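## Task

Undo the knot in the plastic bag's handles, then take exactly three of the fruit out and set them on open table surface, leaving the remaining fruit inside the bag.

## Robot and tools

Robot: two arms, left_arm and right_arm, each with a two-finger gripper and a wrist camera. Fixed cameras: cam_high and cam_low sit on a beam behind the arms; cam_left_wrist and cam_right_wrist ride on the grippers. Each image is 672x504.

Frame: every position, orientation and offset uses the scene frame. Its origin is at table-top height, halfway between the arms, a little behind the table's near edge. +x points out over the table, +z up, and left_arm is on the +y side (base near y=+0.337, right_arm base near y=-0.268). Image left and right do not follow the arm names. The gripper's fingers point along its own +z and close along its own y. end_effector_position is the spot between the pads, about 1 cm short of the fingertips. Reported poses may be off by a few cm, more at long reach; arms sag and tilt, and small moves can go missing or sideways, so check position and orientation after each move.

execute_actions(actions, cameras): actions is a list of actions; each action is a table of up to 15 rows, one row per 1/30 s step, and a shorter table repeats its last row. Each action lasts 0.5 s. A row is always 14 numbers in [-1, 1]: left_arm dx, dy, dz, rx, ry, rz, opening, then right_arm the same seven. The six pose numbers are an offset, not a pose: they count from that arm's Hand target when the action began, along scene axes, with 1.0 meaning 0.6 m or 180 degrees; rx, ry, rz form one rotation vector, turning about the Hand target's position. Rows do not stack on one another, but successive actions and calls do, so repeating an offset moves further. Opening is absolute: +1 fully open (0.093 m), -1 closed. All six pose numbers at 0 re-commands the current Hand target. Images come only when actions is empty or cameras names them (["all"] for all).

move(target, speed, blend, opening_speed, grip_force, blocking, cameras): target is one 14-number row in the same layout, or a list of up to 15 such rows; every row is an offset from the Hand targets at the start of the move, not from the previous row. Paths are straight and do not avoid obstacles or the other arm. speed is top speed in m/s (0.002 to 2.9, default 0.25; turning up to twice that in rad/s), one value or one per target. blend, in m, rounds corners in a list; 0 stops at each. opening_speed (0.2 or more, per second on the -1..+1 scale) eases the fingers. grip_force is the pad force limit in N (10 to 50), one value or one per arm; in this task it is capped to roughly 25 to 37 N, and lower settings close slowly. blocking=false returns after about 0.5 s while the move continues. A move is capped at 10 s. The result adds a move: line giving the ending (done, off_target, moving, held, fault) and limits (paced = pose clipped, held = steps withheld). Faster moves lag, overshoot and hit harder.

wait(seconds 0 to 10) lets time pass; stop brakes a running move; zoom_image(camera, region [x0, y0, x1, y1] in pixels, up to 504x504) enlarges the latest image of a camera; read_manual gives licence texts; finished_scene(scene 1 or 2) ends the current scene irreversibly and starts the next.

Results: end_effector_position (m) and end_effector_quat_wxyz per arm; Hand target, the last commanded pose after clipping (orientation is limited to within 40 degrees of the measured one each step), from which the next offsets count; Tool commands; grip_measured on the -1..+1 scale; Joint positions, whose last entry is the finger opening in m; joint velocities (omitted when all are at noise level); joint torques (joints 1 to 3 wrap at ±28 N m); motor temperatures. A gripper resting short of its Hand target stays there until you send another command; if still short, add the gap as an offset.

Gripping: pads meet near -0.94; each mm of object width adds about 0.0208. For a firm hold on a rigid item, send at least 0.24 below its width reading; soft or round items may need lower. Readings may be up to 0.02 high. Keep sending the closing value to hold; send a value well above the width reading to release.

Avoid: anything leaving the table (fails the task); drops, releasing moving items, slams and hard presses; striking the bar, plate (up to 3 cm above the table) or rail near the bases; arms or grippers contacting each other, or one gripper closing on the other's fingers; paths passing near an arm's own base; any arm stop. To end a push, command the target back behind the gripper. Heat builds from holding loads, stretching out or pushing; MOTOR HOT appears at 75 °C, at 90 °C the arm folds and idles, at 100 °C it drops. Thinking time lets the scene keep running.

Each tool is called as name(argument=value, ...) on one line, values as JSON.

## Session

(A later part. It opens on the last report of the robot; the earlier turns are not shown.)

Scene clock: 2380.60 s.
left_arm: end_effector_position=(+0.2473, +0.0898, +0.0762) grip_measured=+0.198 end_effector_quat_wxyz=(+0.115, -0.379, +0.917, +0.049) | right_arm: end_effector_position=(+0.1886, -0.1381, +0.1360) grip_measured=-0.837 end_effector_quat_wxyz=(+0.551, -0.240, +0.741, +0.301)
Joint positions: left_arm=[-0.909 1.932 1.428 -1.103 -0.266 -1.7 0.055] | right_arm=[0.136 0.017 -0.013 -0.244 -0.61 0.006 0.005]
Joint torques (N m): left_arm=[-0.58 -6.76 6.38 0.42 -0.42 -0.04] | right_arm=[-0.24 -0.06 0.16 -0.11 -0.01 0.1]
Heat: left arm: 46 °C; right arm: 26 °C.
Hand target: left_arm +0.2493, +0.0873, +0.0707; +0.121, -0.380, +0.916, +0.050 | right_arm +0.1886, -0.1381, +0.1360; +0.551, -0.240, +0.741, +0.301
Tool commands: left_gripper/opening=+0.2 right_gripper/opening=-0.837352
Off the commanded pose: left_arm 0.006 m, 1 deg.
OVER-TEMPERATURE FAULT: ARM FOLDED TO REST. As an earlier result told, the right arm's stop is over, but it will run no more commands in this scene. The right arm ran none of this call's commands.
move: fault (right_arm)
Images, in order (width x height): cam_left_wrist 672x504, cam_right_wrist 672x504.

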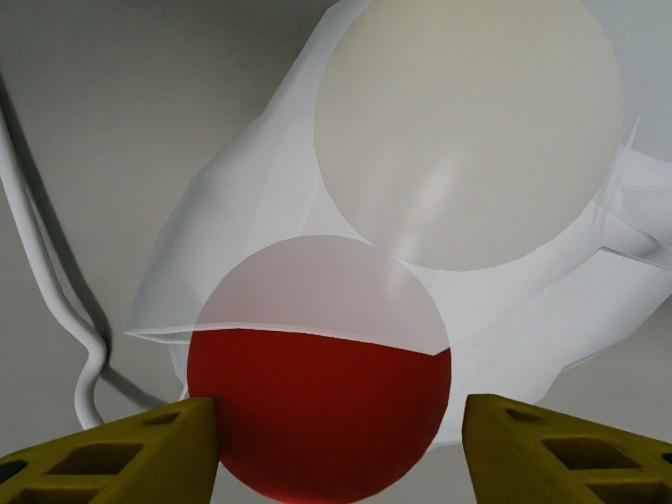

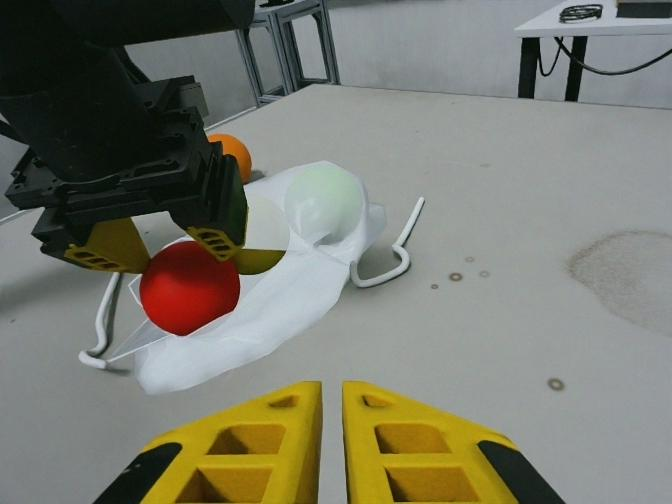

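move(target=[[0, 0, 0.015, 0, 0, 0, 0.2, 0, 0, 0, 0, 0, 0, -0.838], [-0.0085, 0.0085, 0.015, 0, 0, 0, 0.2, 0, 0, 0, 0, 0, 0, -0.838]], speed=0.04, cameras=["cam_left_wrist"])

Scene clock: 2385.50 s.
left_arm: end_effector_position=(+0.2473, +0.0898, +0.0762) grip_measured=+0.198 end_effector_quat_wxyz=(+0.115, -0.379, +0.917, +0.049) | right_arm: end_effector_position=(+0.1886, -0.1381, +0.1360) grip_measured=-0.837 end_effector_quat_wxyz=(+0.551, -0.240, +0.741, +0.301)
Joint positions: left_arm=[-0.909 1.932 1.428 -1.103 -0.266 -1.7 0.055] | right_arm=[0.136 0.017 -0.013 -0.244 -0.61 0.006 0.005]
Joint torques (N m): left_arm=[-0.8 -9.37 5.44 0.19 -0.41 -0.1] | right_arm=[-0.23 -0.1 0.28 -0.08 0.01 0.13]
Heat: left arm: 46 °C; right arm: 26 °C.
Hand target: left_arm +0.2442, +0.0924, +0.0797; +0.121, -0.380, +0.916, +0.050 | right_arm +0.1886, -0.1381, +0.1360; +0.551, -0.240, +0.741, +0.301
Tool commands: left_gripper/opening=+0.2 right_gripper/opening=-0.837352
Off the commanded pose: left_arm 0.005 m, 1 deg.
OVER-TEMPERATURE FAULT: ARM FOLDED TO REST. As an earlier result told, the right arm's stop is over, but it will run no more commands in this scene. The right arm ran none of this call's commands.
move: fault (right_arm)
Images, in order (width x height): cam_left_wrist 672x504.

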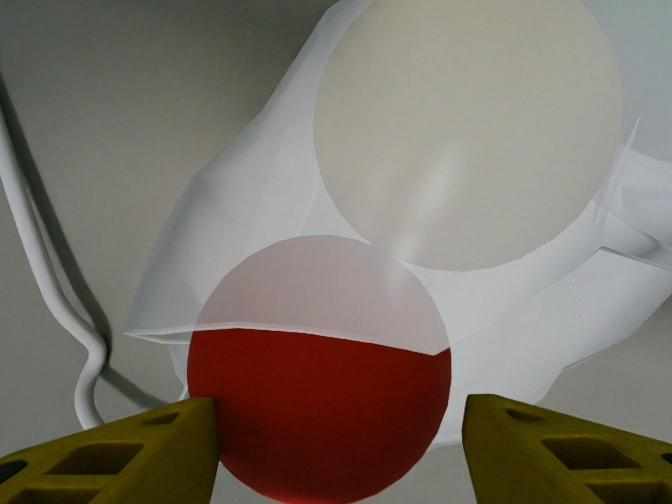

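move(target=[[0, 0, 0.026, 0, 0, 0, 0.2, 0, 0, 0, 0, 0, 0, -0.838], [-0.0065, 0.008, 0.026, 0, 0, 0, 0.2, 0, 0, 0, 0, 0, 0, -0.838]], speed=0.06, cameras=["cam_left_wrist"])

Scene clock: 2389.70 s.
left_arm: end_effector_position=(+0.2434, +0.0951, +0.0862) grip_measured=+0.198 end_effector_quat_wxyz=(+0.115, -0.378, +0.917, +0.051) | right_arm: end_effector_position=(+0.1886, -0.1381, +0.1360) grip_measured=-0.837 end_effector_quat_wxyz=(+0.551, -0.240, +0.741, +0.301)
Joint positions: left_arm=[-0.909 1.903 1.428 -1.137 -0.266 -1.7 0.055] | right_arm=[0.136 0.017 -0.013 -0.244 -0.61 0.006 0.005]
Joint torques (N m): left_arm=[-0.87 -9.68 6.68 0.03 -0.4 -0.11] | right_arm=[-0.35 -0.08 0.14 -0.11 -0.01 0.14]
Heat: left arm: 46 °C; right arm: 26 °C.
Hand target: left_arm +0.2403, +0.0972, +0.0952; +0.121, -0.380, +0.916, +0.050 | right_arm +0.1886, -0.1381, +0.1360; +0.551, -0.240, +0.741, +0.301
Tool commands: left_gripper/opening=+0.2 right_gripper/opening=-0.837352
Off the commanded pose: left_arm 0.010 m, 1 deg.
OVER-TEMPERATURE FAULT: ARM FOLDED TO REST. As an earlier result told, the right arm's stop is over, but it will run no more commands in this scene. The right arm ran none of this call's commands.
move: fault (right_arm)
Images, in order (width x height): cam_left_wrist 672x504.

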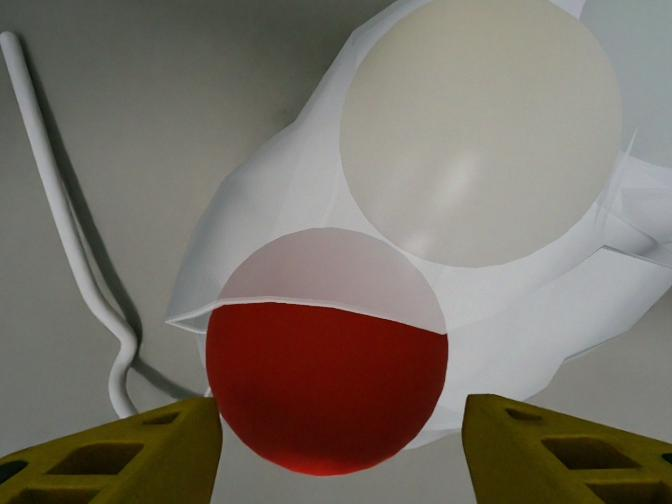

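move(target=[[-0.0085, 0.0085, 0.0, 0, 0, 0, 0.2, 0, 0, 0, 0, 0, 0, -0.838], [-0.0085, 0.0085, -0.039, 0, 0, 0, 0.2, 0, 0, 0, 0, 0, 0, -0.838]], speed=0.05, cameras=["cam_left_wrist", "cam_right_wrist"])

Scene clock: 2396.30 s.
left_arm: end_effector_position=(+0.2350, +0.1040, +0.0731) grip_measured=+0.198 end_effector_quat_wxyz=(+0.114, -0.377, +0.918, +0.056) | right_arm: end_effector_position=(+0.1886, -0.1381, +0.1360) grip_measured=-0.837 end_effector_quat_wxyz=(+0.551, -0.240, +0.741, +0.301)
Joint positions: left_arm=[-0.912 1.88 1.344 -1.086 -0.266 -1.701 0.055] | right_arm=[0.136 0.017 -0.013 -0.244 -0.61 0.006 0.005]
Joint torques (N m): left_arm=[-0.81 -7.98 5.18 0.45 -0.42 -0.12] | right_arm=[-0.4 -0.06 0.12 -0.11 0.03 0.15]
Heat: left arm: 46 °C; right arm: 26 °C.
Hand target: left_arm +0.2353, +0.1022, +0.0718; +0.121, -0.380, +0.916, +0.050 | right_arm +0.1886, -0.1381, +0.1360; +0.551, -0.240, +0.741, +0.301
Tool commands: left_gripper/opening=+0.2 right_gripper/opening=-0.837352
Off the commanded pose: left_arm 0.002 m, 1 deg.
OVER-TEMPERATURE FAULT: ARM FOLDED TO REST. As an earlier result told, the right arm's stop is over, but it will run no more commands in this scene. The right arm ran none of this call's commands.
move: fault (right_arm)
Images, in order (width x height): cam_left_wrist 672x504, cam_right_wrist 672x504.

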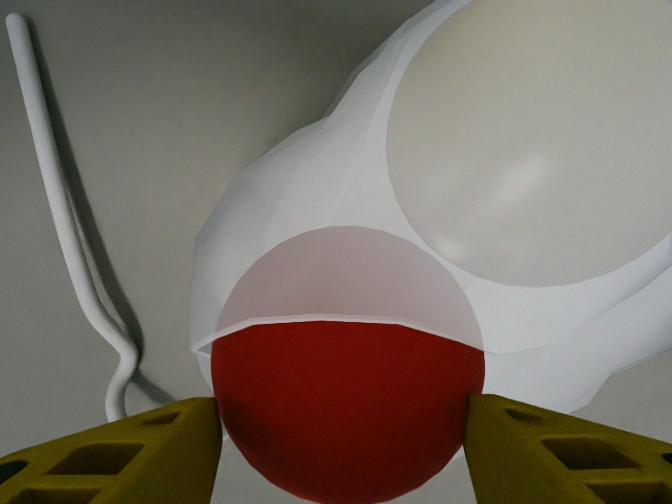

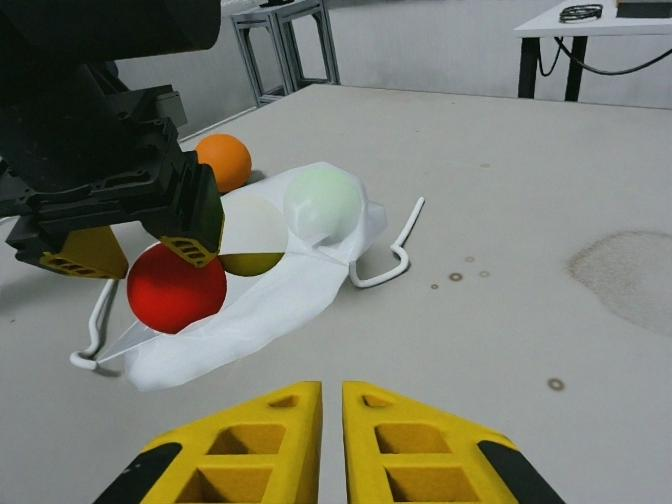

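move(target=[[0, 0, 0, 0, 0, 0, 0.41, 0, 0, 0, 0, 0, 0, -0.838], [0.001, -0.001, -0.018, 0, 0, 0, 0.52, 0, 0, 0, 0, 0, 0, -0.838], [0.001, -0.001, -0.03, 0, 0, 0, 0.52, 0, 0, 0, 0, 0, 0, -0.838]], speed=0.04, opening_speed=0.8, cameras=["cam_left_wrist", "cam_right_wrist"])

Scene clock: 2403.87 s.
left_arm: end_effector_position=(+0.2349, +0.1037, +0.0605) grip_measured=+0.518 end_effector_quat_wxyz=(+0.115, -0.378, +0.917, +0.051) | right_arm: end_effector_position=(+0.1886, -0.1381, +0.1360) grip_measured=-0.837 end_effector_quat_wxyz=(+0.551, -0.240, +0.741, +0.301)
Joint positions: left_arm=[-0.912 1.886 1.299 -1.024 -0.266 -1.701 0.07] | right_arm=[0.136 0.017 -0.013 -0.244 -0.61 0.006 0.005]
Joint torques (N m): left_arm=[-0.7 -6.56 5.39 0.53 -0.41 -0.1] | right_arm=[-0.36 0.01 0.21 -0.1 -0.01 0.16]
Motor temperatures (°C): left_arm=[22 40 45 26 22 24 22] | right_arm=[24 25 25 23 24 26 24]
Heat: left arm: 45 °C; right arm: 26 °C.
Hand target: left_arm +0.2358, +0.1017, +0.0538; +0.121, -0.380, +0.916, +0.050 | right_arm +0.1886, -0.1381, +0.1360; +0.551, -0.240, +0.741, +0.301
Tool commands: left_gripper/opening=+0.52 right_gripper/opening=-0.837352
Off the commanded pose: left_arm 0.007 m, 1 deg.
OVER-TEMPERATURE FAULT: ARM FOLDED TO REST. As an earlier result told, the right arm's stop is over, but it will run no more commands in this scene. The right arm ran none of this call's commands.
move: fault (right_arm)
Images, in order (width x height): cam_left_wrist 672x504, cam_right_wrist 672x504.

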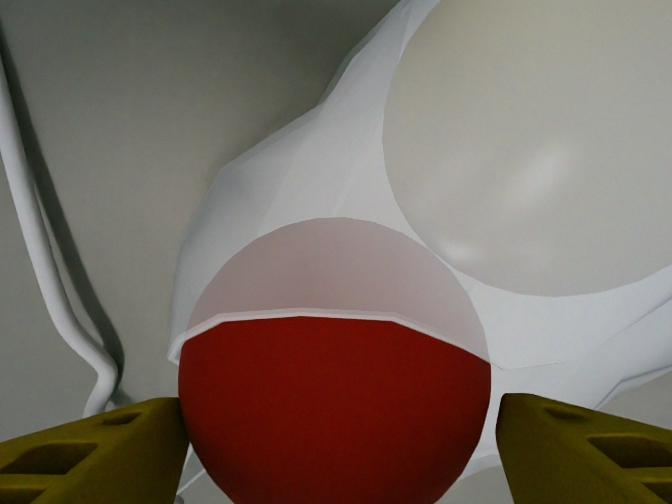

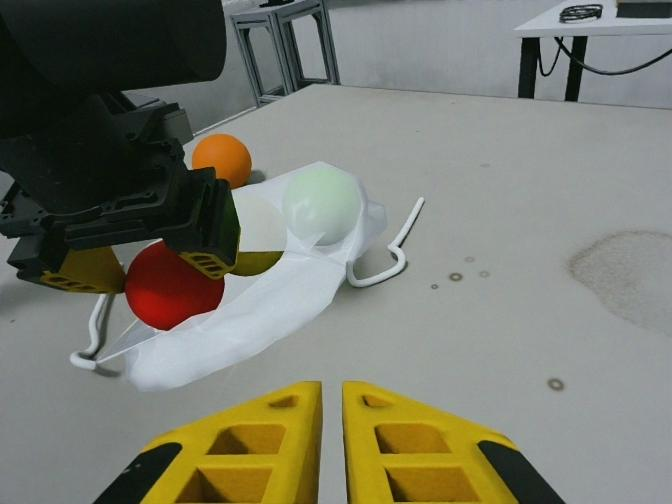

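move(target=[[-0.002, 0.002, 0, 0, 0, 0, 0.56, 0, 0, 0, 0, 0, 0, -0.838], [-0.002, 0.002, -0.02, 0, 0, 0, 0.56, 0, 0, 0, 0, 0, 0, -0.838]], speed=0.04, opening_speed=0.8, cameras=["cam_left_wrist", "cam_right_wrist"])

Scene clock: 2410.17 s.
left_arm: end_effector_position=(+0.2339, +0.1047, +0.0483) grip_measured=+0.558 end_effector_quat_wxyz=(+0.115, -0.378, +0.917, +0.051) | right_arm: end_effector_position=(+0.1886, -0.1381, +0.1360) grip_measured=-0.837 end_effector_quat_wxyz=(+0.551, -0.240, +0.741, +0.301)
Joint positions: left_arm=[-0.912 1.898 1.264 -0.977 -0.266 -1.701 0.072] | right_arm=[0.136 0.017 -0.013 -0.244 -0.61 0.006 0.005]
Joint torques (N m): left_arm=[-0.69 -6.56 5.31 0.53 -0.42 -0.1] | right_arm=[-0.23 0.08 0.23 -0.1 0 0.11]
Heat: left arm: 45 °C; right arm: 26 °C.
Hand target: left_arm +0.2347, +0.1029, +0.0418; +0.121, -0.380, +0.916, +0.050 | right_arm +0.1886, -0.1381, +0.1360; +0.551, -0.240, +0.741, +0.301
Tool commands: left_gripper/opening=+0.56 right_gripper/opening=-0.837352
Off the commanded pose: left_arm 0.007 m, 1 deg.
OVER-TEMPERATURE FAULT: ARM FOLDED TO REST. As an earlier result told, the right arm's stop is over, but it will run no more commands in this scene. The right arm ran none of this call's commands.
move: fault (right_arm)
Images, in order (width x height): cam_left_wrist 672x504, cam_right_wrist 672x504.

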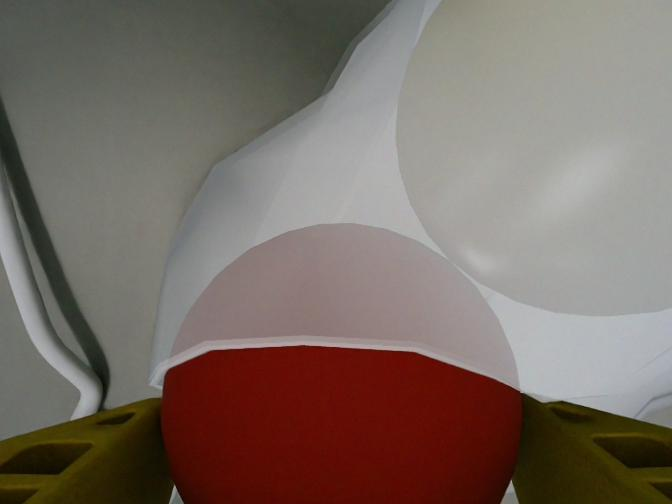

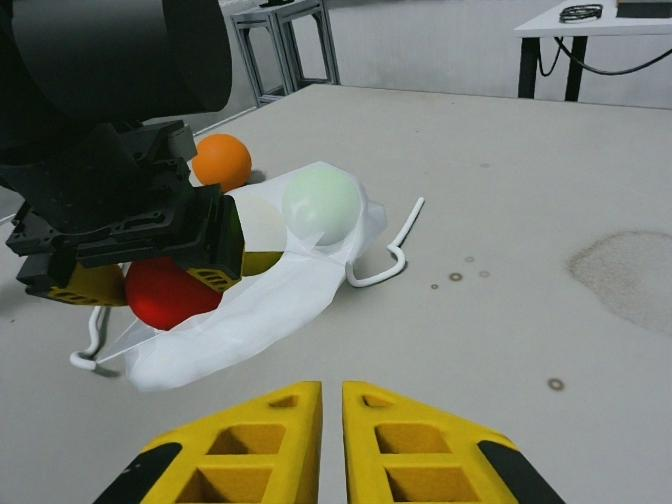

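move(target=[0, 0, -0.014, 0, 0, 0, 0.56, 0, 0, 0, 0, 0, 0, -0.838], speed=0.03, cameras=["cam_left_wrist", "cam_right_wrist"])

Scene clock: 2414.70 s.
left_arm: end_effector_position=(+0.2338, +0.1046, +0.0401) grip_measured=+0.558 end_effector_quat_wxyz=(+0.115, -0.378, +0.917, +0.051) | right_arm: end_effector_position=(+0.1886, -0.1381, +0.1360) grip_measured=-0.837 end_effector_quat_wxyz=(+0.551, -0.240, +0.741, +0.301)
Joint positions: left_arm=[-0.912 1.91 1.246 -0.947 -0.266 -1.701 0.072] | right_arm=[0.136 0.017 -0.013 -0.244 -0.61 0.006 0.005]
Joint torques (N m): left_arm=[-0.7 -6.56 5.18 0.53 -0.42 -0.1] | right_arm=[-0.39 0.01 0.23 -0.07 0.02 0.12]
Heat: left arm: 45 °C; right arm: 26 °C.
Hand target: left_arm +0.2347, +0.1029, +0.0335; +0.121, -0.380, +0.916, +0.050 | right_arm +0.1886, -0.1381, +0.1360; +0.551, -0.240, +0.741, +0.301
Tool commands: left_gripper/opening=+0.56 right_gripper/opening=-0.837352
Off the commanded pose: left_arm 0.007 m, 1 deg.
OVER-TEMPERATURE FAULT: ARM FOLDED TO REST. As an earlier result told, the right arm's stop is over, but it will run no more commands in this scene. The right arm ran none of this call's commands.
move: fault (right_arm)
Images, in order (width x height): cam_left_wrist 672x504, cam_right_wrist 672x504.

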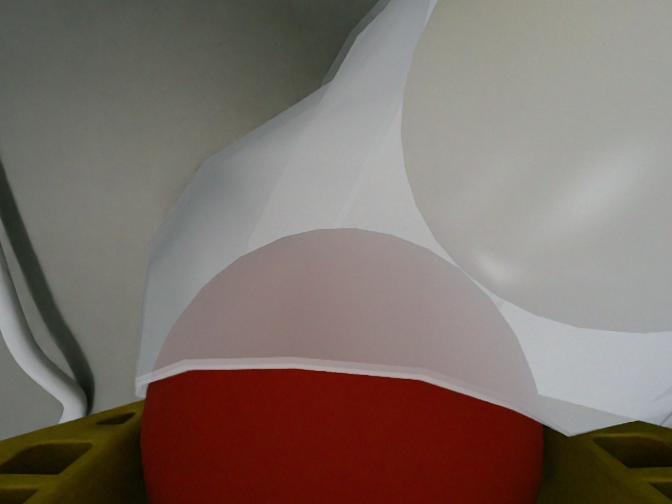

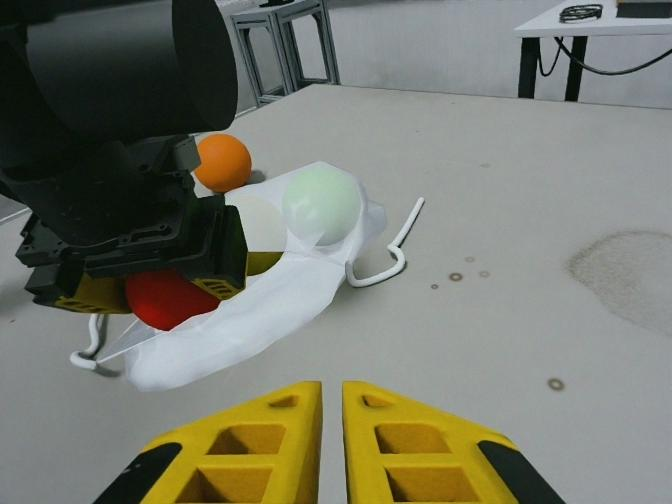

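move(target=[0, 0, 0, 0, 0, 0, 0.34, 0, 0, 0, 0, 0, 0, -0.838], speed=0.03, opening_speed=0.4, cameras=["cam_left_wrist", "cam_right_wrist"])

Scene clock: 2418.43 s.
left_arm: end_effector_position=(+0.2338, +0.1046, +0.0401) grip_measured=+0.349 end_effector_quat_wxyz=(+0.115, -0.378, +0.917, +0.051) | right_arm: end_effector_position=(+0.1886, -0.1381, +0.1360) grip_measured=-0.837 end_effector_quat_wxyz=(+0.551, -0.240, +0.741, +0.301)
Joint positions: left_arm=[-0.912 1.91 1.246 -0.947 -0.266 -1.701 0.062] | right_arm=[0.136 0.017 -0.013 -0.244 -0.61 0.006 0.005]
Joint torques (N m): left_arm=[-0.68 -6.58 5.23 0.53 -0.42 -0.07] | right_arm=[-0.24 -0.02 0.18 -0.1 0.01 0.17]
Heat: left arm: 44 °C; right arm: 26 °C.
Hand target: left_arm +0.2347, +0.1029, +0.0335; +0.121, -0.380, +0.916, +0.050 | right_arm +0.1886, -0.1381, +0.1360; +0.551, -0.240, +0.741, +0.301
Tool commands: left_gripper/opening=+0.34 right_gripper/opening=-0.837352
Off the commanded pose: left_arm 0.007 m, 1 deg.
OVER-TEMPERATURE FAULT: ARM FOLDED TO REST. As an earlier result told, the right arm's stop is over, but it will run no more commands in this scene. The right arm ran none of this call's commands.
move: fault (right_arm)
Images, in order (width x height): cam_left_wrist 672x504, cam_right_wrist 672x504.

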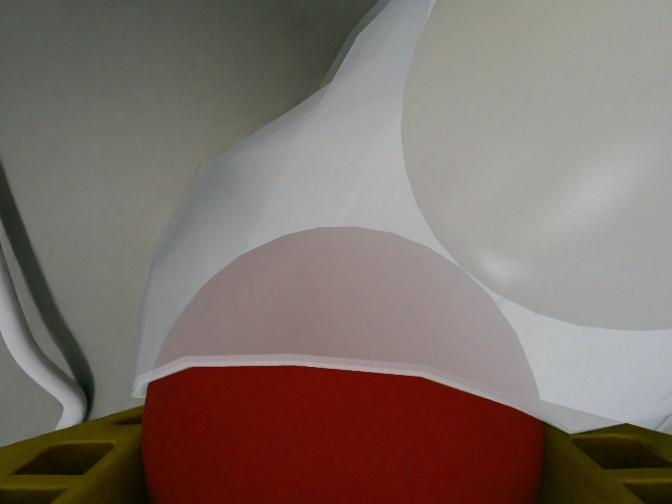

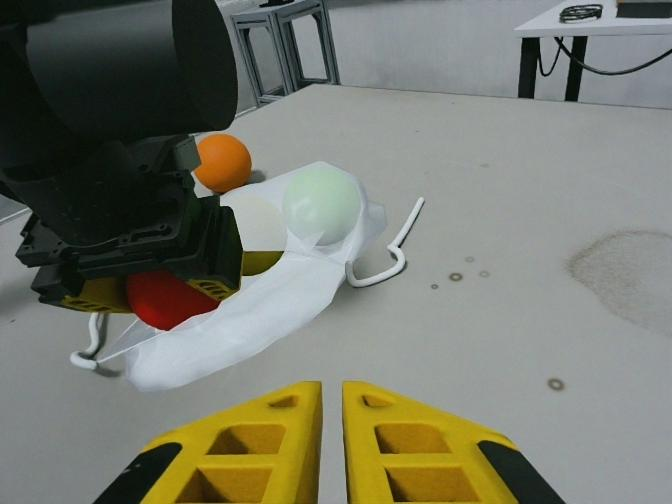

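move(target=[-0.012, -0.012, 0.0775, 0, 0, 0, 0.34, 0, 0, 0, 0, 0, 0, -0.838], speed=0.05, cameras=["cam_left_wrist", "cam_right_wrist"])

Scene clock: 2423.03 s.
left_arm: end_effector_position=(+0.2264, +0.0990, +0.0649) grip_measured=+0.349 end_effector_quat_wxyz=(+0.113, -0.376, +0.918, +0.061) | right_arm: end_effector_position=(+0.1886, -0.1381, +0.1360) grip_measured=-0.837 end_effector_quat_wxyz=(+0.551, -0.240, +0.741, +0.301)
Joint positions: left_arm=[-0.942 1.897 1.33 -1.074 -0.266 -1.731 0.062] | right_arm=[0.136 0.017 -0.013 -0.244 -0.61 0.006 0.005]
Joint torques (N m): left_arm=[-0.85 -9.65 8.44 -0.07 -0.42 -0.14] | right_arm=[-0.31 0.08 0.21 -0.07 -0.01 0.11]
Heat: left arm: 44 °C; right arm: 26 °C.
Hand target: left_arm +0.2275, +0.0956, +0.0799; +0.121, -0.380, +0.916, +0.050 | right_arm +0.1886, -0.1381, +0.1360; +0.551, -0.240, +0.741, +0.301
Tool commands: left_gripper/opening=+0.34 right_gripper/opening=-0.837352
Off the commanded pose: left_arm 0.015 m, 2 deg.
OVER-TEMPERATURE FAULT: ARM FOLDED TO REST. As an earlier result told, the right arm's stop is over, but it will run no more commands in this scene. The right arm ran none of this call's commands.
move: fault (right_arm), off_target (left_arm)
Images, in order (width x height): cam_left_wrist 672x504, cam_right_wrist 672x504.

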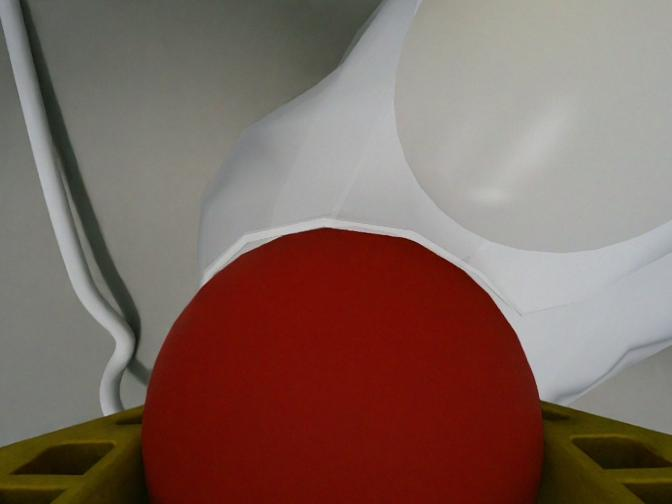

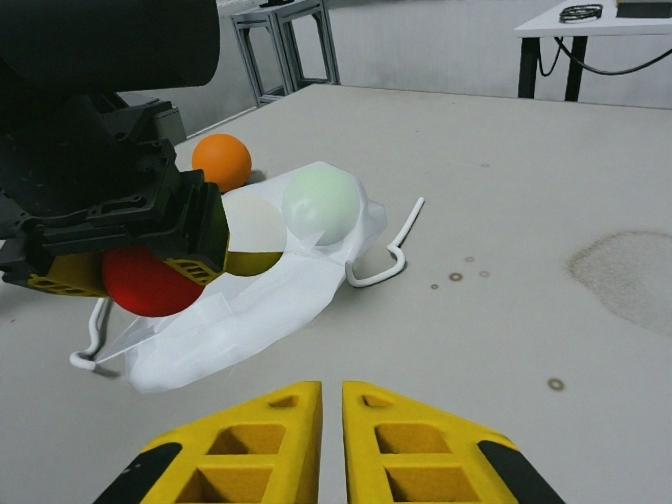

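move(target=[0, 0, 0.125, 0, 0, 0, 0.34, 0, 0, 0, 0, 0, 0, -0.838], speed=0.1, cameras=["cam_left_wrist", "cam_right_wrist"])

Scene clock: 2436.43 s.
left_arm: end_effector_position=(+0.2287, +0.0960, +0.1403) grip_measured=+0.349 end_effector_quat_wxyz=(+0.114, -0.376, +0.918, +0.060) | right_arm: end_effector_position=(+0.1886, -0.1381, +0.1360) grip_measured=-0.837 end_effector_quat_wxyz=(+0.551, -0.240, +0.741, +0.301)
Joint positions: left_arm=[-0.945 1.858 1.584 -1.365 -0.266 -1.735 0.062] | right_arm=[0.136 0.017 -0.013 -0.244 -0.61 0.006 0.005]
Joint torques (N m): left_arm=[-0.8 -9.33 8.81 -0.09 -0.4 -0.12] | right_arm=[-0.17 -0.13 0.17 -0.09 -0.03 0.13]
Heat: left arm: 45 °C; right arm: 26 °C.
Hand target: left_arm +0.2274, +0.0956, +0.1549; +0.121, -0.380, +0.916, +0.050 | right_arm +0.1886, -0.1381, +0.1360; +0.551, -0.240, +0.741, +0.301
Tool commands: left_gripper/opening=+0.34 right_gripper/opening=-0.837352
Off the commanded pose: left_arm 0.015 m, 2 deg.
OVER-TEMPERATURE FAULT: ARM FOLDED TO REST. As an earlier result told, the right arm's stop is over, but it will run no more commands in this scene. The right arm ran none of this call's commands.
move: fault (right_arm), off_target (left_arm)
Images, in order (width x height): cam_left_wrist 672x504, cam_right_wrist 672x504.

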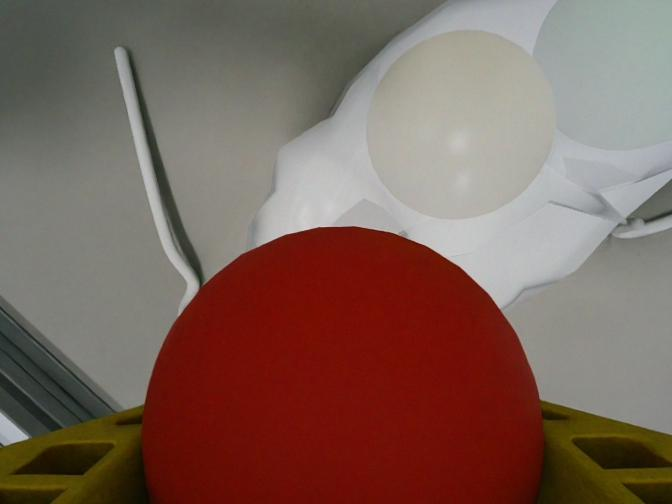

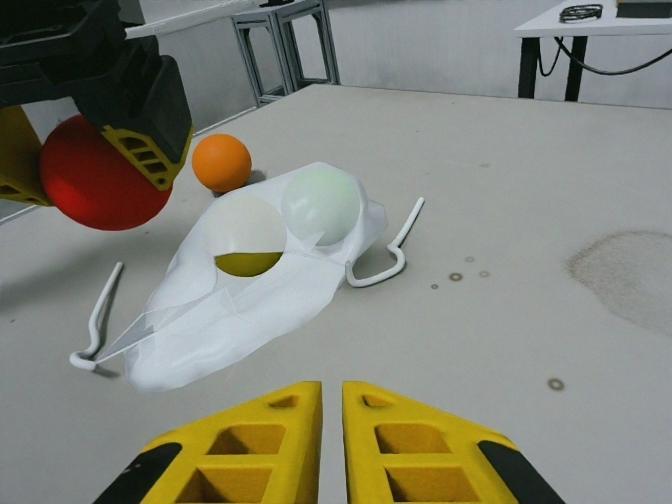

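move(target=[0.121, 0.357, 0.0, 0, 0, 0, 0.34, 0, 0, 0, 0, 0, 0, -0.838], speed=0.18, cameras=["cam_left_wrist", "cam_high"])

Scene clock: 2441.43 s.
left_arm: end_effector_position=(+0.2967, +0.3123, +0.1516) grip_measured=+0.349 end_effector_quat_wxyz=(+0.108, -0.383, +0.915, +0.069) | right_arm: end_effector_position=(+0.1886, -0.1381, +0.1360) grip_measured=-0.837 end_effector_quat_wxyz=(+0.551, -0.240, +0.741, +0.301)
Joint positions: left_arm=[-0.229 1.562 1.302 -1.204 -0.252 -1.01 0.062] | right_arm=[0.136 0.017 -0.013 -0.244 -0.61 0.006 0.005]
Joint torques (N m): left_arm=[0.01 -7.45 5.96 0.95 -0.09 0.12] | right_arm=[-0.39 -0.02 0.1 -0.09 -0.01 0.13]
Heat: left arm: 45 °C; right arm: 26 °C.
Hand target: left_arm +0.3000, +0.3099, +0.1549; +0.121, -0.380, +0.916, +0.050 | right_arm +0.1886, -0.1381, +0.1360; +0.551, -0.240, +0.741, +0.301
Tool commands: left_gripper/opening=+0.34 right_gripper/opening=-0.837352
Off the commanded pose: left_arm 0.005 m, 3 deg.
OVER-TEMPERATURE FAULT: ARM FOLDED TO REST. As an earlier result told, the right arm's stop is over, but it will run no more commands in this scene. The right arm ran none of this call's commands.
move: fault (right_arm), off_target (left_arm)
Images, in order (width x height): cam_high 672x504, cam_left_wrist 672x504.

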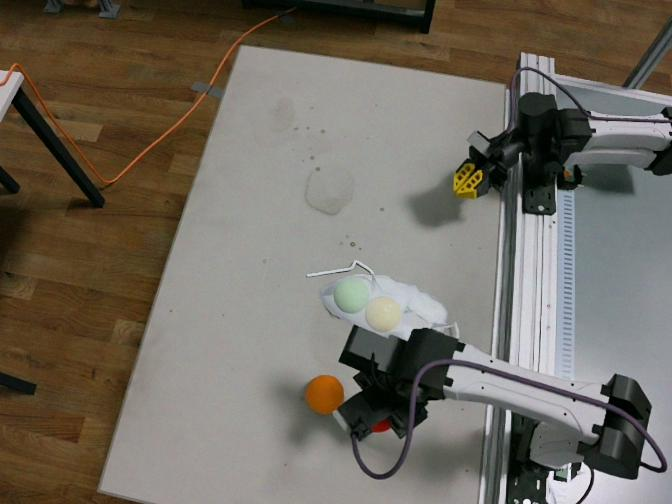

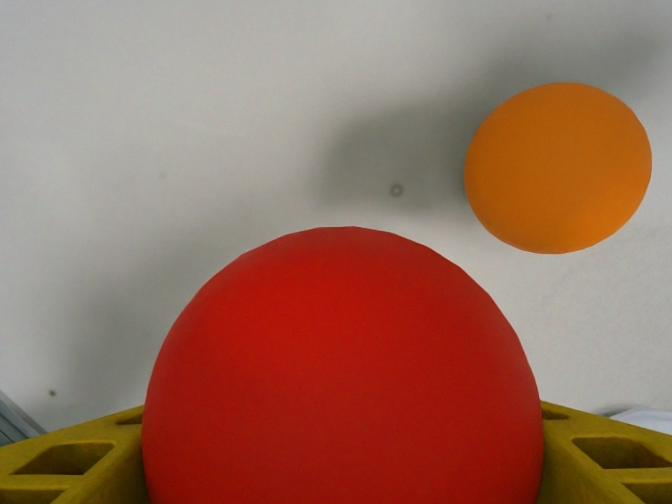

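move(target=[-0.02, 0.02, -0.18, 0, 0, 0, 0.34, 0, 0, 0, 0, 0, 0, -0.838], speed=0.1, cameras=["cam_left_wrist", "cam_right_wrist"])

Scene clock: 2448.53 s.
left_arm: end_effector_position=(+0.2841, +0.3236, +0.0512) grip_measured=+0.349 end_effector_quat_wxyz=(+0.119, -0.383, +0.914, +0.060) | right_arm: end_effector_position=(+0.1886, -0.1381, +0.1360) grip_measured=-0.837 end_effector_quat_wxyz=(+0.551, -0.240, +0.741, +0.301)
Joint positions: left_arm=[-0.191 1.571 0.896 -0.752 -0.246 -0.968 0.062] | right_arm=[0.136 0.017 -0.013 -0.244 -0.61 0.006 0.005]
Joint torques (N m): left_arm=[0.16 -4.68 5.74 1.02 -0.05 0.18] | right_arm=[-0.27 -0.02 0.03 -0.07 -0.03 0.11]
Heat: left arm: 45 °C; right arm: 26 °C.
Hand target: left_arm +0.2880, +0.3218, +0.0469; +0.121, -0.380, +0.916, +0.050 | right_arm +0.1886, -0.1381, +0.1360; +0.551, -0.240, +0.741, +0.301
Tool commands: left_gripper/opening=+0.34 right_gripper/opening=-0.837352
Off the commanded pose: left_arm 0.006 m, 1 deg.
OVER-TEMPERATURE FAULT: ARM FOLDED TO REST. As an earlier result told, the right arm's stop is over, but it will run no more commands in this scene. The right arm ran none of this call's commands.
move: fault (right_arm)
Images, in order (width x height): cam_left_wrist 672x504, cam_right_wrist 672x504.

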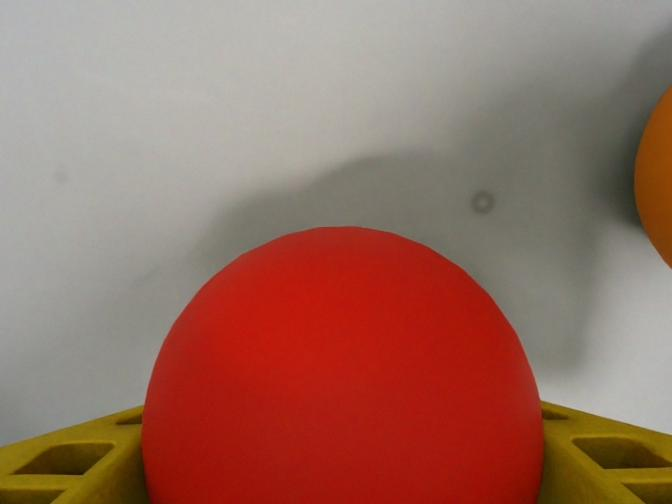

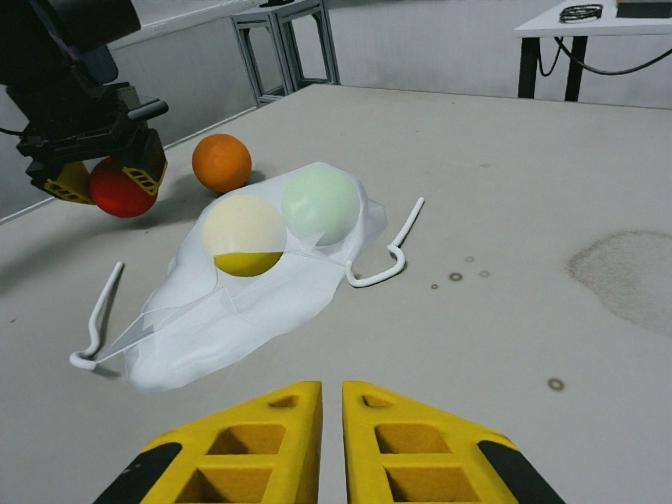

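move(target=[0, 0, -0.0175, 0, 0, 0, 0.34, 0, 0, 0, 0, 0, 0, -0.838], speed=0.04, cameras=["cam_left_wrist", "cam_right_wrist"])

Scene clock: 2452.77 s.
left_arm: end_effector_position=(+0.2848, +0.3233, +0.0412) grip_measured=+0.349 end_effector_quat_wxyz=(+0.120, -0.382, +0.914, +0.059) | right_arm: end_effector_position=(+0.1886, -0.1381, +0.1360) grip_measured=-0.837 end_effector_quat_wxyz=(+0.551, -0.240, +0.741, +0.301)
Joint positions: left_arm=[-0.191 1.591 0.872 -0.706 -0.245 -0.968 0.062] | right_arm=[0.136 0.017 -0.013 -0.244 -0.61 0.006 0.005]
Joint torques (N m): left_arm=[0.29 -4.63 5.49 1.03 -0.06 0.16] | right_arm=[-0.36 -0.01 0.03 -0.07 0.03 0.13]
Heat: left arm: 44 °C; right arm: 26 °C.
Hand target: left_arm +0.2880, +0.3218, +0.0364; +0.121, -0.380, +0.916, +0.050 | right_arm +0.1886, -0.1381, +0.1360; +0.551, -0.240, +0.741, +0.301
Tool commands: left_gripper/opening=+0.34 right_gripper/opening=-0.837352
Off the commanded pose: left_arm 0.006 m, 1 deg.
OVER-TEMPERATURE FAULT: ARM FOLDED TO REST. As an earlier result told, the right arm's stop is over, but it will run no more commands in this scene. The right arm ran none of this call's commands.
move: fault (right_arm)
Images, in order (width x height): cam_left_wrist 672x504, cam_right_wrist 672x504.

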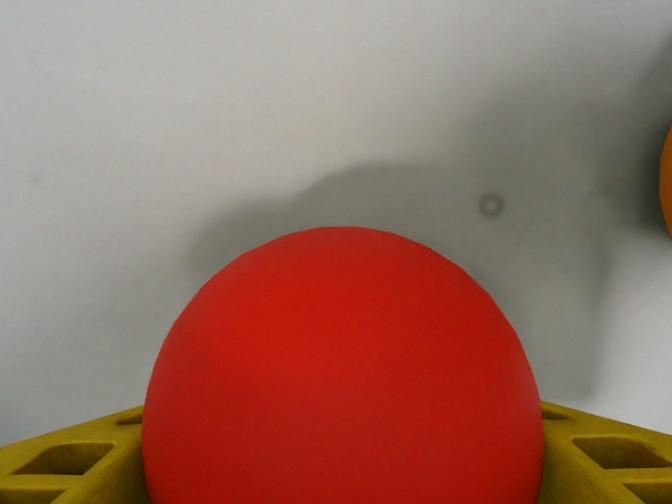

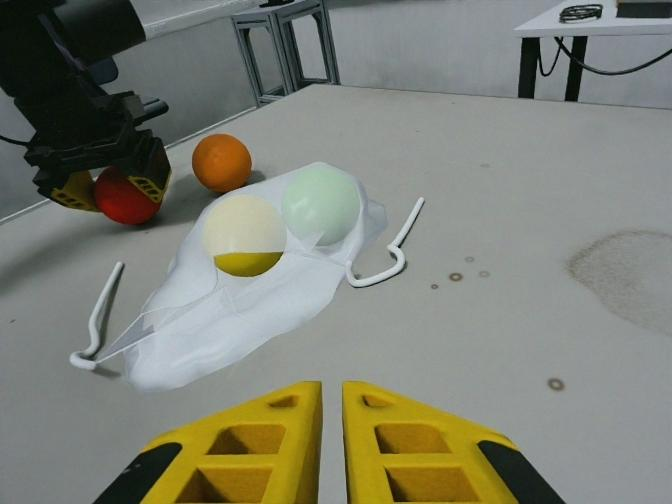

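move(target=[[0, 0, -0.005, 0, 0, 0, 0.34, 0, 0, 0, 0, 0, 0, -0.838], [0, 0, -0.005, 0, 0, 0, 0.8, 0, 0, 0, 0, 0, 0, -0.838], [0, 0, 0.04, 0, 0, 0, 0.8, 0, 0, 0, 0, 0, 0, -0.838], [0, 0, 0.22, 0, 0, 0, 0.8, 0, 0, 0, 0, 0, 0, -0.838]], speed=[0.03, 0.03, 0.05, 0.12], opening_speed=0.3, cameras=["cam_left_wrist", "cam_right_wrist"])

Scene clock: 2462.80 s.
left_arm: end_effector_position=(+0.2917, +0.3236, +0.1590) grip_measured=+0.798 end_effector_quat_wxyz=(+0.124, -0.383, +0.914, +0.057) | right_arm: end_effector_position=(+0.1886, -0.1381, +0.1360) grip_measured=-0.837 end_effector_quat_wxyz=(+0.551, -0.240, +0.741, +0.301)
Joint positions: left_arm=[-0.191 1.495 1.263 -1.182 -0.245 -0.968 0.083] | right_arm=[0.136 0.017 -0.013 -0.244 -0.61 0.006 0.005]
Joint torques (N m): left_arm=[-0.13 -6.24 9.22 0.36 -0.08 0.1] | right_arm=[-0.42 -0.1 0.21 -0.08 0.02 0.12]
Heat: left arm: 45 °C; right arm: 26 °C.
Hand target: left_arm +0.2880, +0.3218, +0.1684; +0.121, -0.380, +0.916, +0.050 | right_arm +0.1886, -0.1381, +0.1360; +0.551, -0.240, +0.741, +0.301
Tool commands: left_gripper/opening=+0.8 right_gripper/opening=-0.837352
Off the commanded pose: left_arm 0.010 m, 1 deg.
OVER-TEMPERATURE FAULT: ARM FOLDED TO REST. As an earlier result told, the right arm's stop is over, but it will run no more commands in this scene. The right arm ran none of this call's commands.
move: fault (right_arm)
Images, in order (width x height): cam_left_wrist 672x504, cam_right_wrist 672x504.

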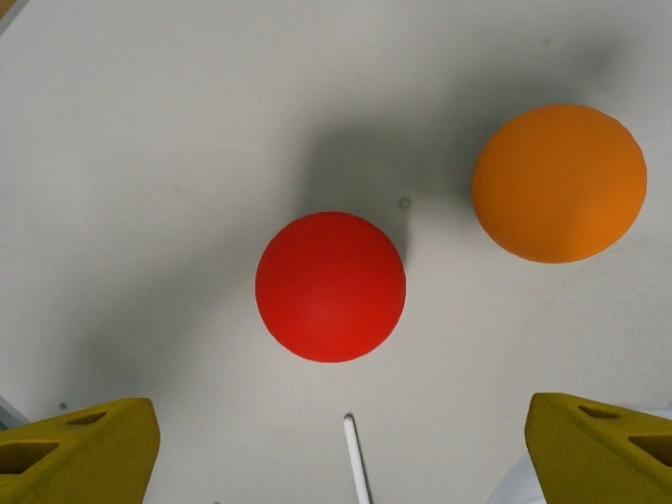

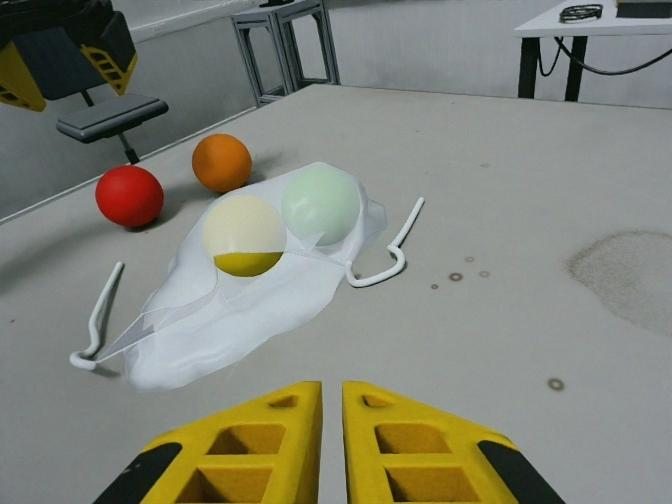

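move(target=[-0.2083, -0.2863, -0.03, -0.01355, -0.03271, -0.7495, -0.3, 0, 0, 0, 0, 0, 0, -0.838], speed=0.3, cameras=["cam_left_wrist"])

Scene clock: 2482.50 s.
left_arm: end_effector_position=(+0.1591, +0.1598, +0.1439) grip_measured=-0.298 end_effector_quat_wxyz=(+0.106, +0.689, +0.708, -0.114) | right_arm: end_effector_position=(+0.1886, -0.1381, +0.1360) grip_measured=-0.837 end_effector_quat_wxyz=(+0.551, -0.240, +0.741, +0.301)
Joint positions: left_arm=[-0.681 1.253 0.992 -1.112 0.229 0.84 0.031] | right_arm=[0.136 0.017 -0.013 -0.244 -0.61 0.006 0.005]
Joint torques (N m): left_arm=[-0.68 -2.63 9.22 1 0.51 0.19] | right_arm=[-0.24 0.02 0.23 -0.06 0.01 0.13]
Heat: left arm: 45 °C; right arm: 26 °C.
Hand target: left_arm +0.1631, +0.1500, +0.1505; +0.123, +0.696, +0.696, -0.123 | right_arm +0.1886, -0.1381, +0.1360; +0.551, -0.240, +0.741, +0.301
Tool commands: left_gripper/opening=-0.3 right_gripper/opening=-0.837352
Off the commanded pose: left_arm 0.012 m, 3 deg.
OVER-TEMPERATURE FAULT: ARM FOLDED TO REST. As an earlier result told, the right arm's stop is over, but it will run no more commands in this scene. The right arm ran none of this call's commands.
move: fault (right_arm), off_target (left_arm)
Images, in order (width x height): cam_left_wrist 672x504.

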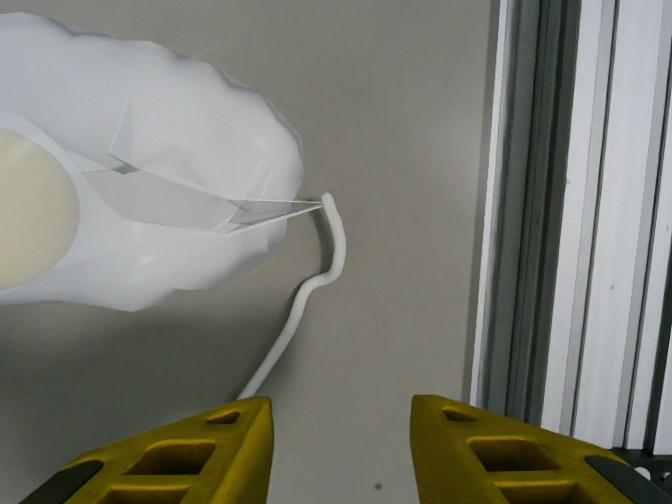

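move(target=[0.004, -0.044, -0.16, 0, 0, 0, -0.3, 0, 0, 0, 0, 0, 0, -0.838], speed=0.12, cameras=["cam_left_wrist"])

Scene clock: 2489.73 s.
left_arm: end_effector_position=(+0.1647, +0.1285, +0.0582) grip_measured=-0.298 end_effector_quat_wxyz=(+0.116, +0.698, +0.696, -0.120) | right_arm: end_effector_position=(+0.1886, -0.1381, +0.1360) grip_measured=-0.837 end_effector_quat_wxyz=(+0.551, -0.240, +0.741, +0.301)
Joint positions: left_arm=[-0.755 1.417 0.757 -0.679 0.229 0.792 0.031] | right_arm=[0.136 0.017 -0.013 -0.244 -0.61 0.006 0.005]
Joint torques (N m): left_arm=[-0.79 -3.38 5.89 1.26 0.31 -0.12] | right_arm=[-0.2 -0.01 0.09 -0.11 0.01 0.11]
Heat: left arm: 46 °C; right arm: 26 °C.
Hand target: left_arm +0.1655, +0.1237, +0.0544; +0.123, +0.696, +0.696, -0.123 | right_arm +0.1886, -0.1381, +0.1360; +0.551, -0.240, +0.741, +0.301
Tool commands: left_gripper/opening=-0.3 right_gripper/opening=-0.837352
Off the commanded pose: left_arm 0.006 m, 1 deg.
OVER-TEMPERATURE FAULT: ARM FOLDED TO REST. As an earlier result told, the right arm's stop is over, but it will run no more commands in this scene. The right arm ran none of this call's commands.
move: fault (right_arm)
Images, in order (width x height): cam_left_wrist 672x504.

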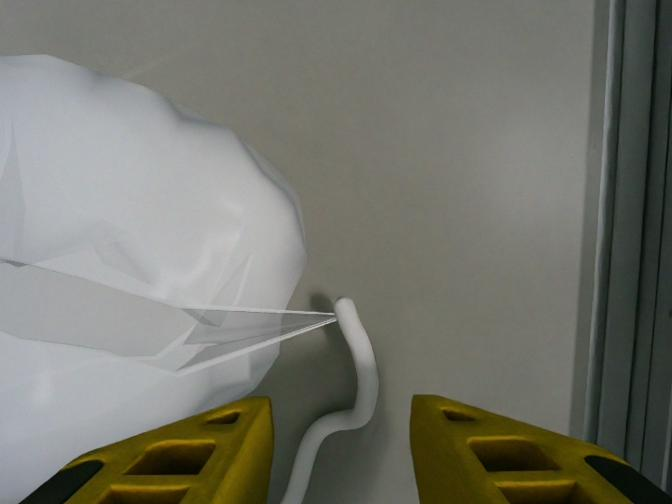

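move(target=[[-0.0067, 0, -0.066, 0, 0, 0, -0.3, 0, 0, 0, 0, 0, 0, -0.838], [-0.0067, 0, -0.066, 0, 0, 0, -1, 0, 0, 0, 0, 0, 0, -0.838]], speed=0.06, opening_speed=0.8, cameras=["cam_left_wrist"])

Scene clock: 2499.70 s.
left_arm: end_effector_position=(+0.1609, +0.1277, +0.0181) grip_measured=-0.909 end_effector_quat_wxyz=(+0.116, +0.698, +0.696, -0.121) | right_arm: end_effector_position=(+0.1886, -0.1381, +0.1360) grip_measured=-0.837 end_effector_quat_wxyz=(+0.551, -0.240, +0.741, +0.301)
Joint positions: left_arm=[-0.764 1.503 0.646 -0.482 0.229 0.782 0.002] | right_arm=[0.136 0.017 -0.013 -0.244 -0.61 0.006 0.005]
Joint torques (N m): left_arm=[-0.9 -3.69 5.29 1.28 0.27 -0.12] | right_arm=[-0.31 -0.05 0.13 -0.11 0.03 0.14]
Motor temperatures (°C): left_arm=[22 35 45 27 22 24 22] | right_arm=[24 25 24 23 24 26 24]
Heat: left arm: 45 °C; right arm: 26 °C.
Hand target: left_arm +0.1614, +0.1236, +0.0148; +0.123, +0.696, +0.697, -0.123 | right_arm +0.1886, -0.1381, +0.1360; +0.551, -0.240, +0.741, +0.301
Tool commands: left_gripper/opening=-1.0 right_gripper/opening=-0.837352
Off the commanded pose: left_arm 0.005 m, 1 deg.
OVER-TEMPERATURE FAULT: ARM FOLDED TO REST. As an earlier result told, the right arm's stop is over, but it will run no more commands in this scene. The right arm ran none of this call's commands.
move: fault (right_arm)
Images, in order (width x height): cam_left_wrist 672x504.

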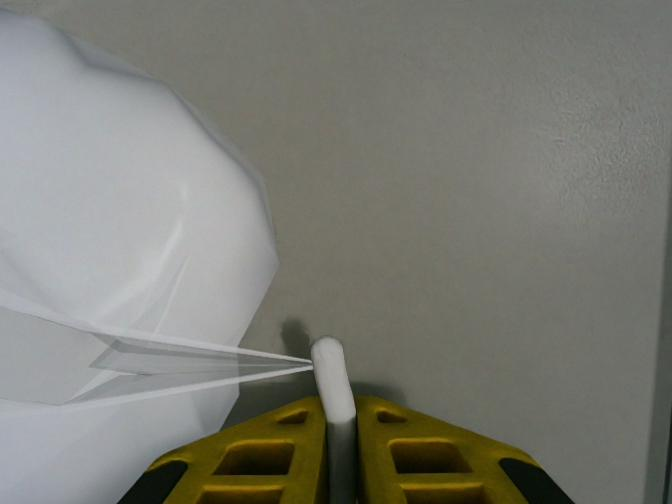

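move(target=[0.05, 0.033, 0.2, 0, 0, 0, -1, 0, 0, 0, 0, 0, 0, -0.838], speed=0.08, cameras=["cam_left_wrist", "cam_right_wrist"])

Scene clock: 2509.13 s.
left_arm: end_effector_position=(+0.1938, +0.1440, +0.1235) grip_measured=-0.909 end_effector_quat_wxyz=(+0.118, +0.693, +0.702, -0.114) | right_arm: end_effector_position=(+0.1886, -0.1381, +0.1360) grip_measured=-0.837 end_effector_quat_wxyz=(+0.551, -0.240, +0.741, +0.301)
Joint positions: left_arm=[-0.637 1.392 1.011 -0.981 0.241 0.896 0.002] | right_arm=[0.136 0.017 -0.013 -0.244 -0.61 0.006 0.005]
Joint torques (N m): left_arm=[0.18 -5.55 9.47 0.48 0.53 0.2] | right_arm=[-0.34 -0.14 0.21 -0.07 0.01 0.16]
Heat: left arm: 45 °C; right arm: 26 °C.
Hand target: left_arm +0.1914, +0.1435, +0.1348; +0.123, +0.696, +0.697, -0.123 | right_arm +0.1886, -0.1381, +0.1360; +0.551, -0.240, +0.741, +0.301
Tool commands: left_gripper/opening=-1.0 right_gripper/opening=-0.837352
Off the commanded pose: left_arm 0.012 m, 1 deg.
OVER-TEMPERATURE FAULT: ARM FOLDED TO REST. As an earlier result told, the right arm's stop is over, but it will run no more commands in this scene. The right arm ran none of this call's commands.
move: fault (right_arm), off_target (left_arm)
Images, in order (width x height): cam_left_wrist 672x504, cam_right_wrist 672x504.

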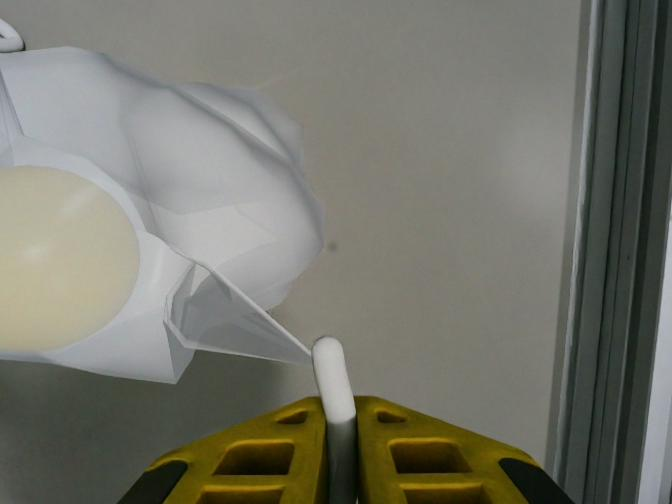

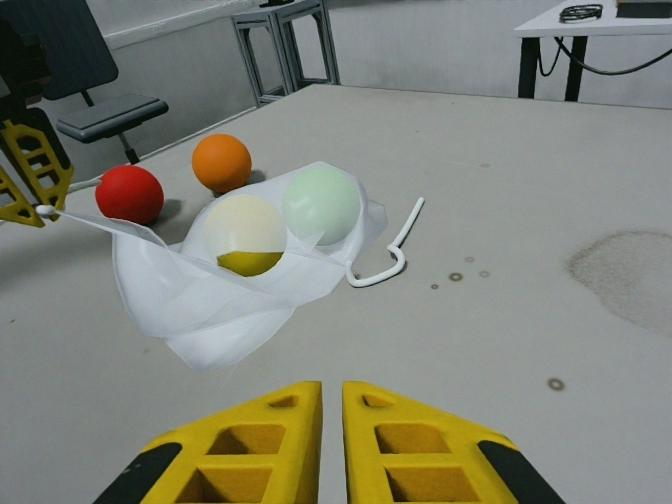

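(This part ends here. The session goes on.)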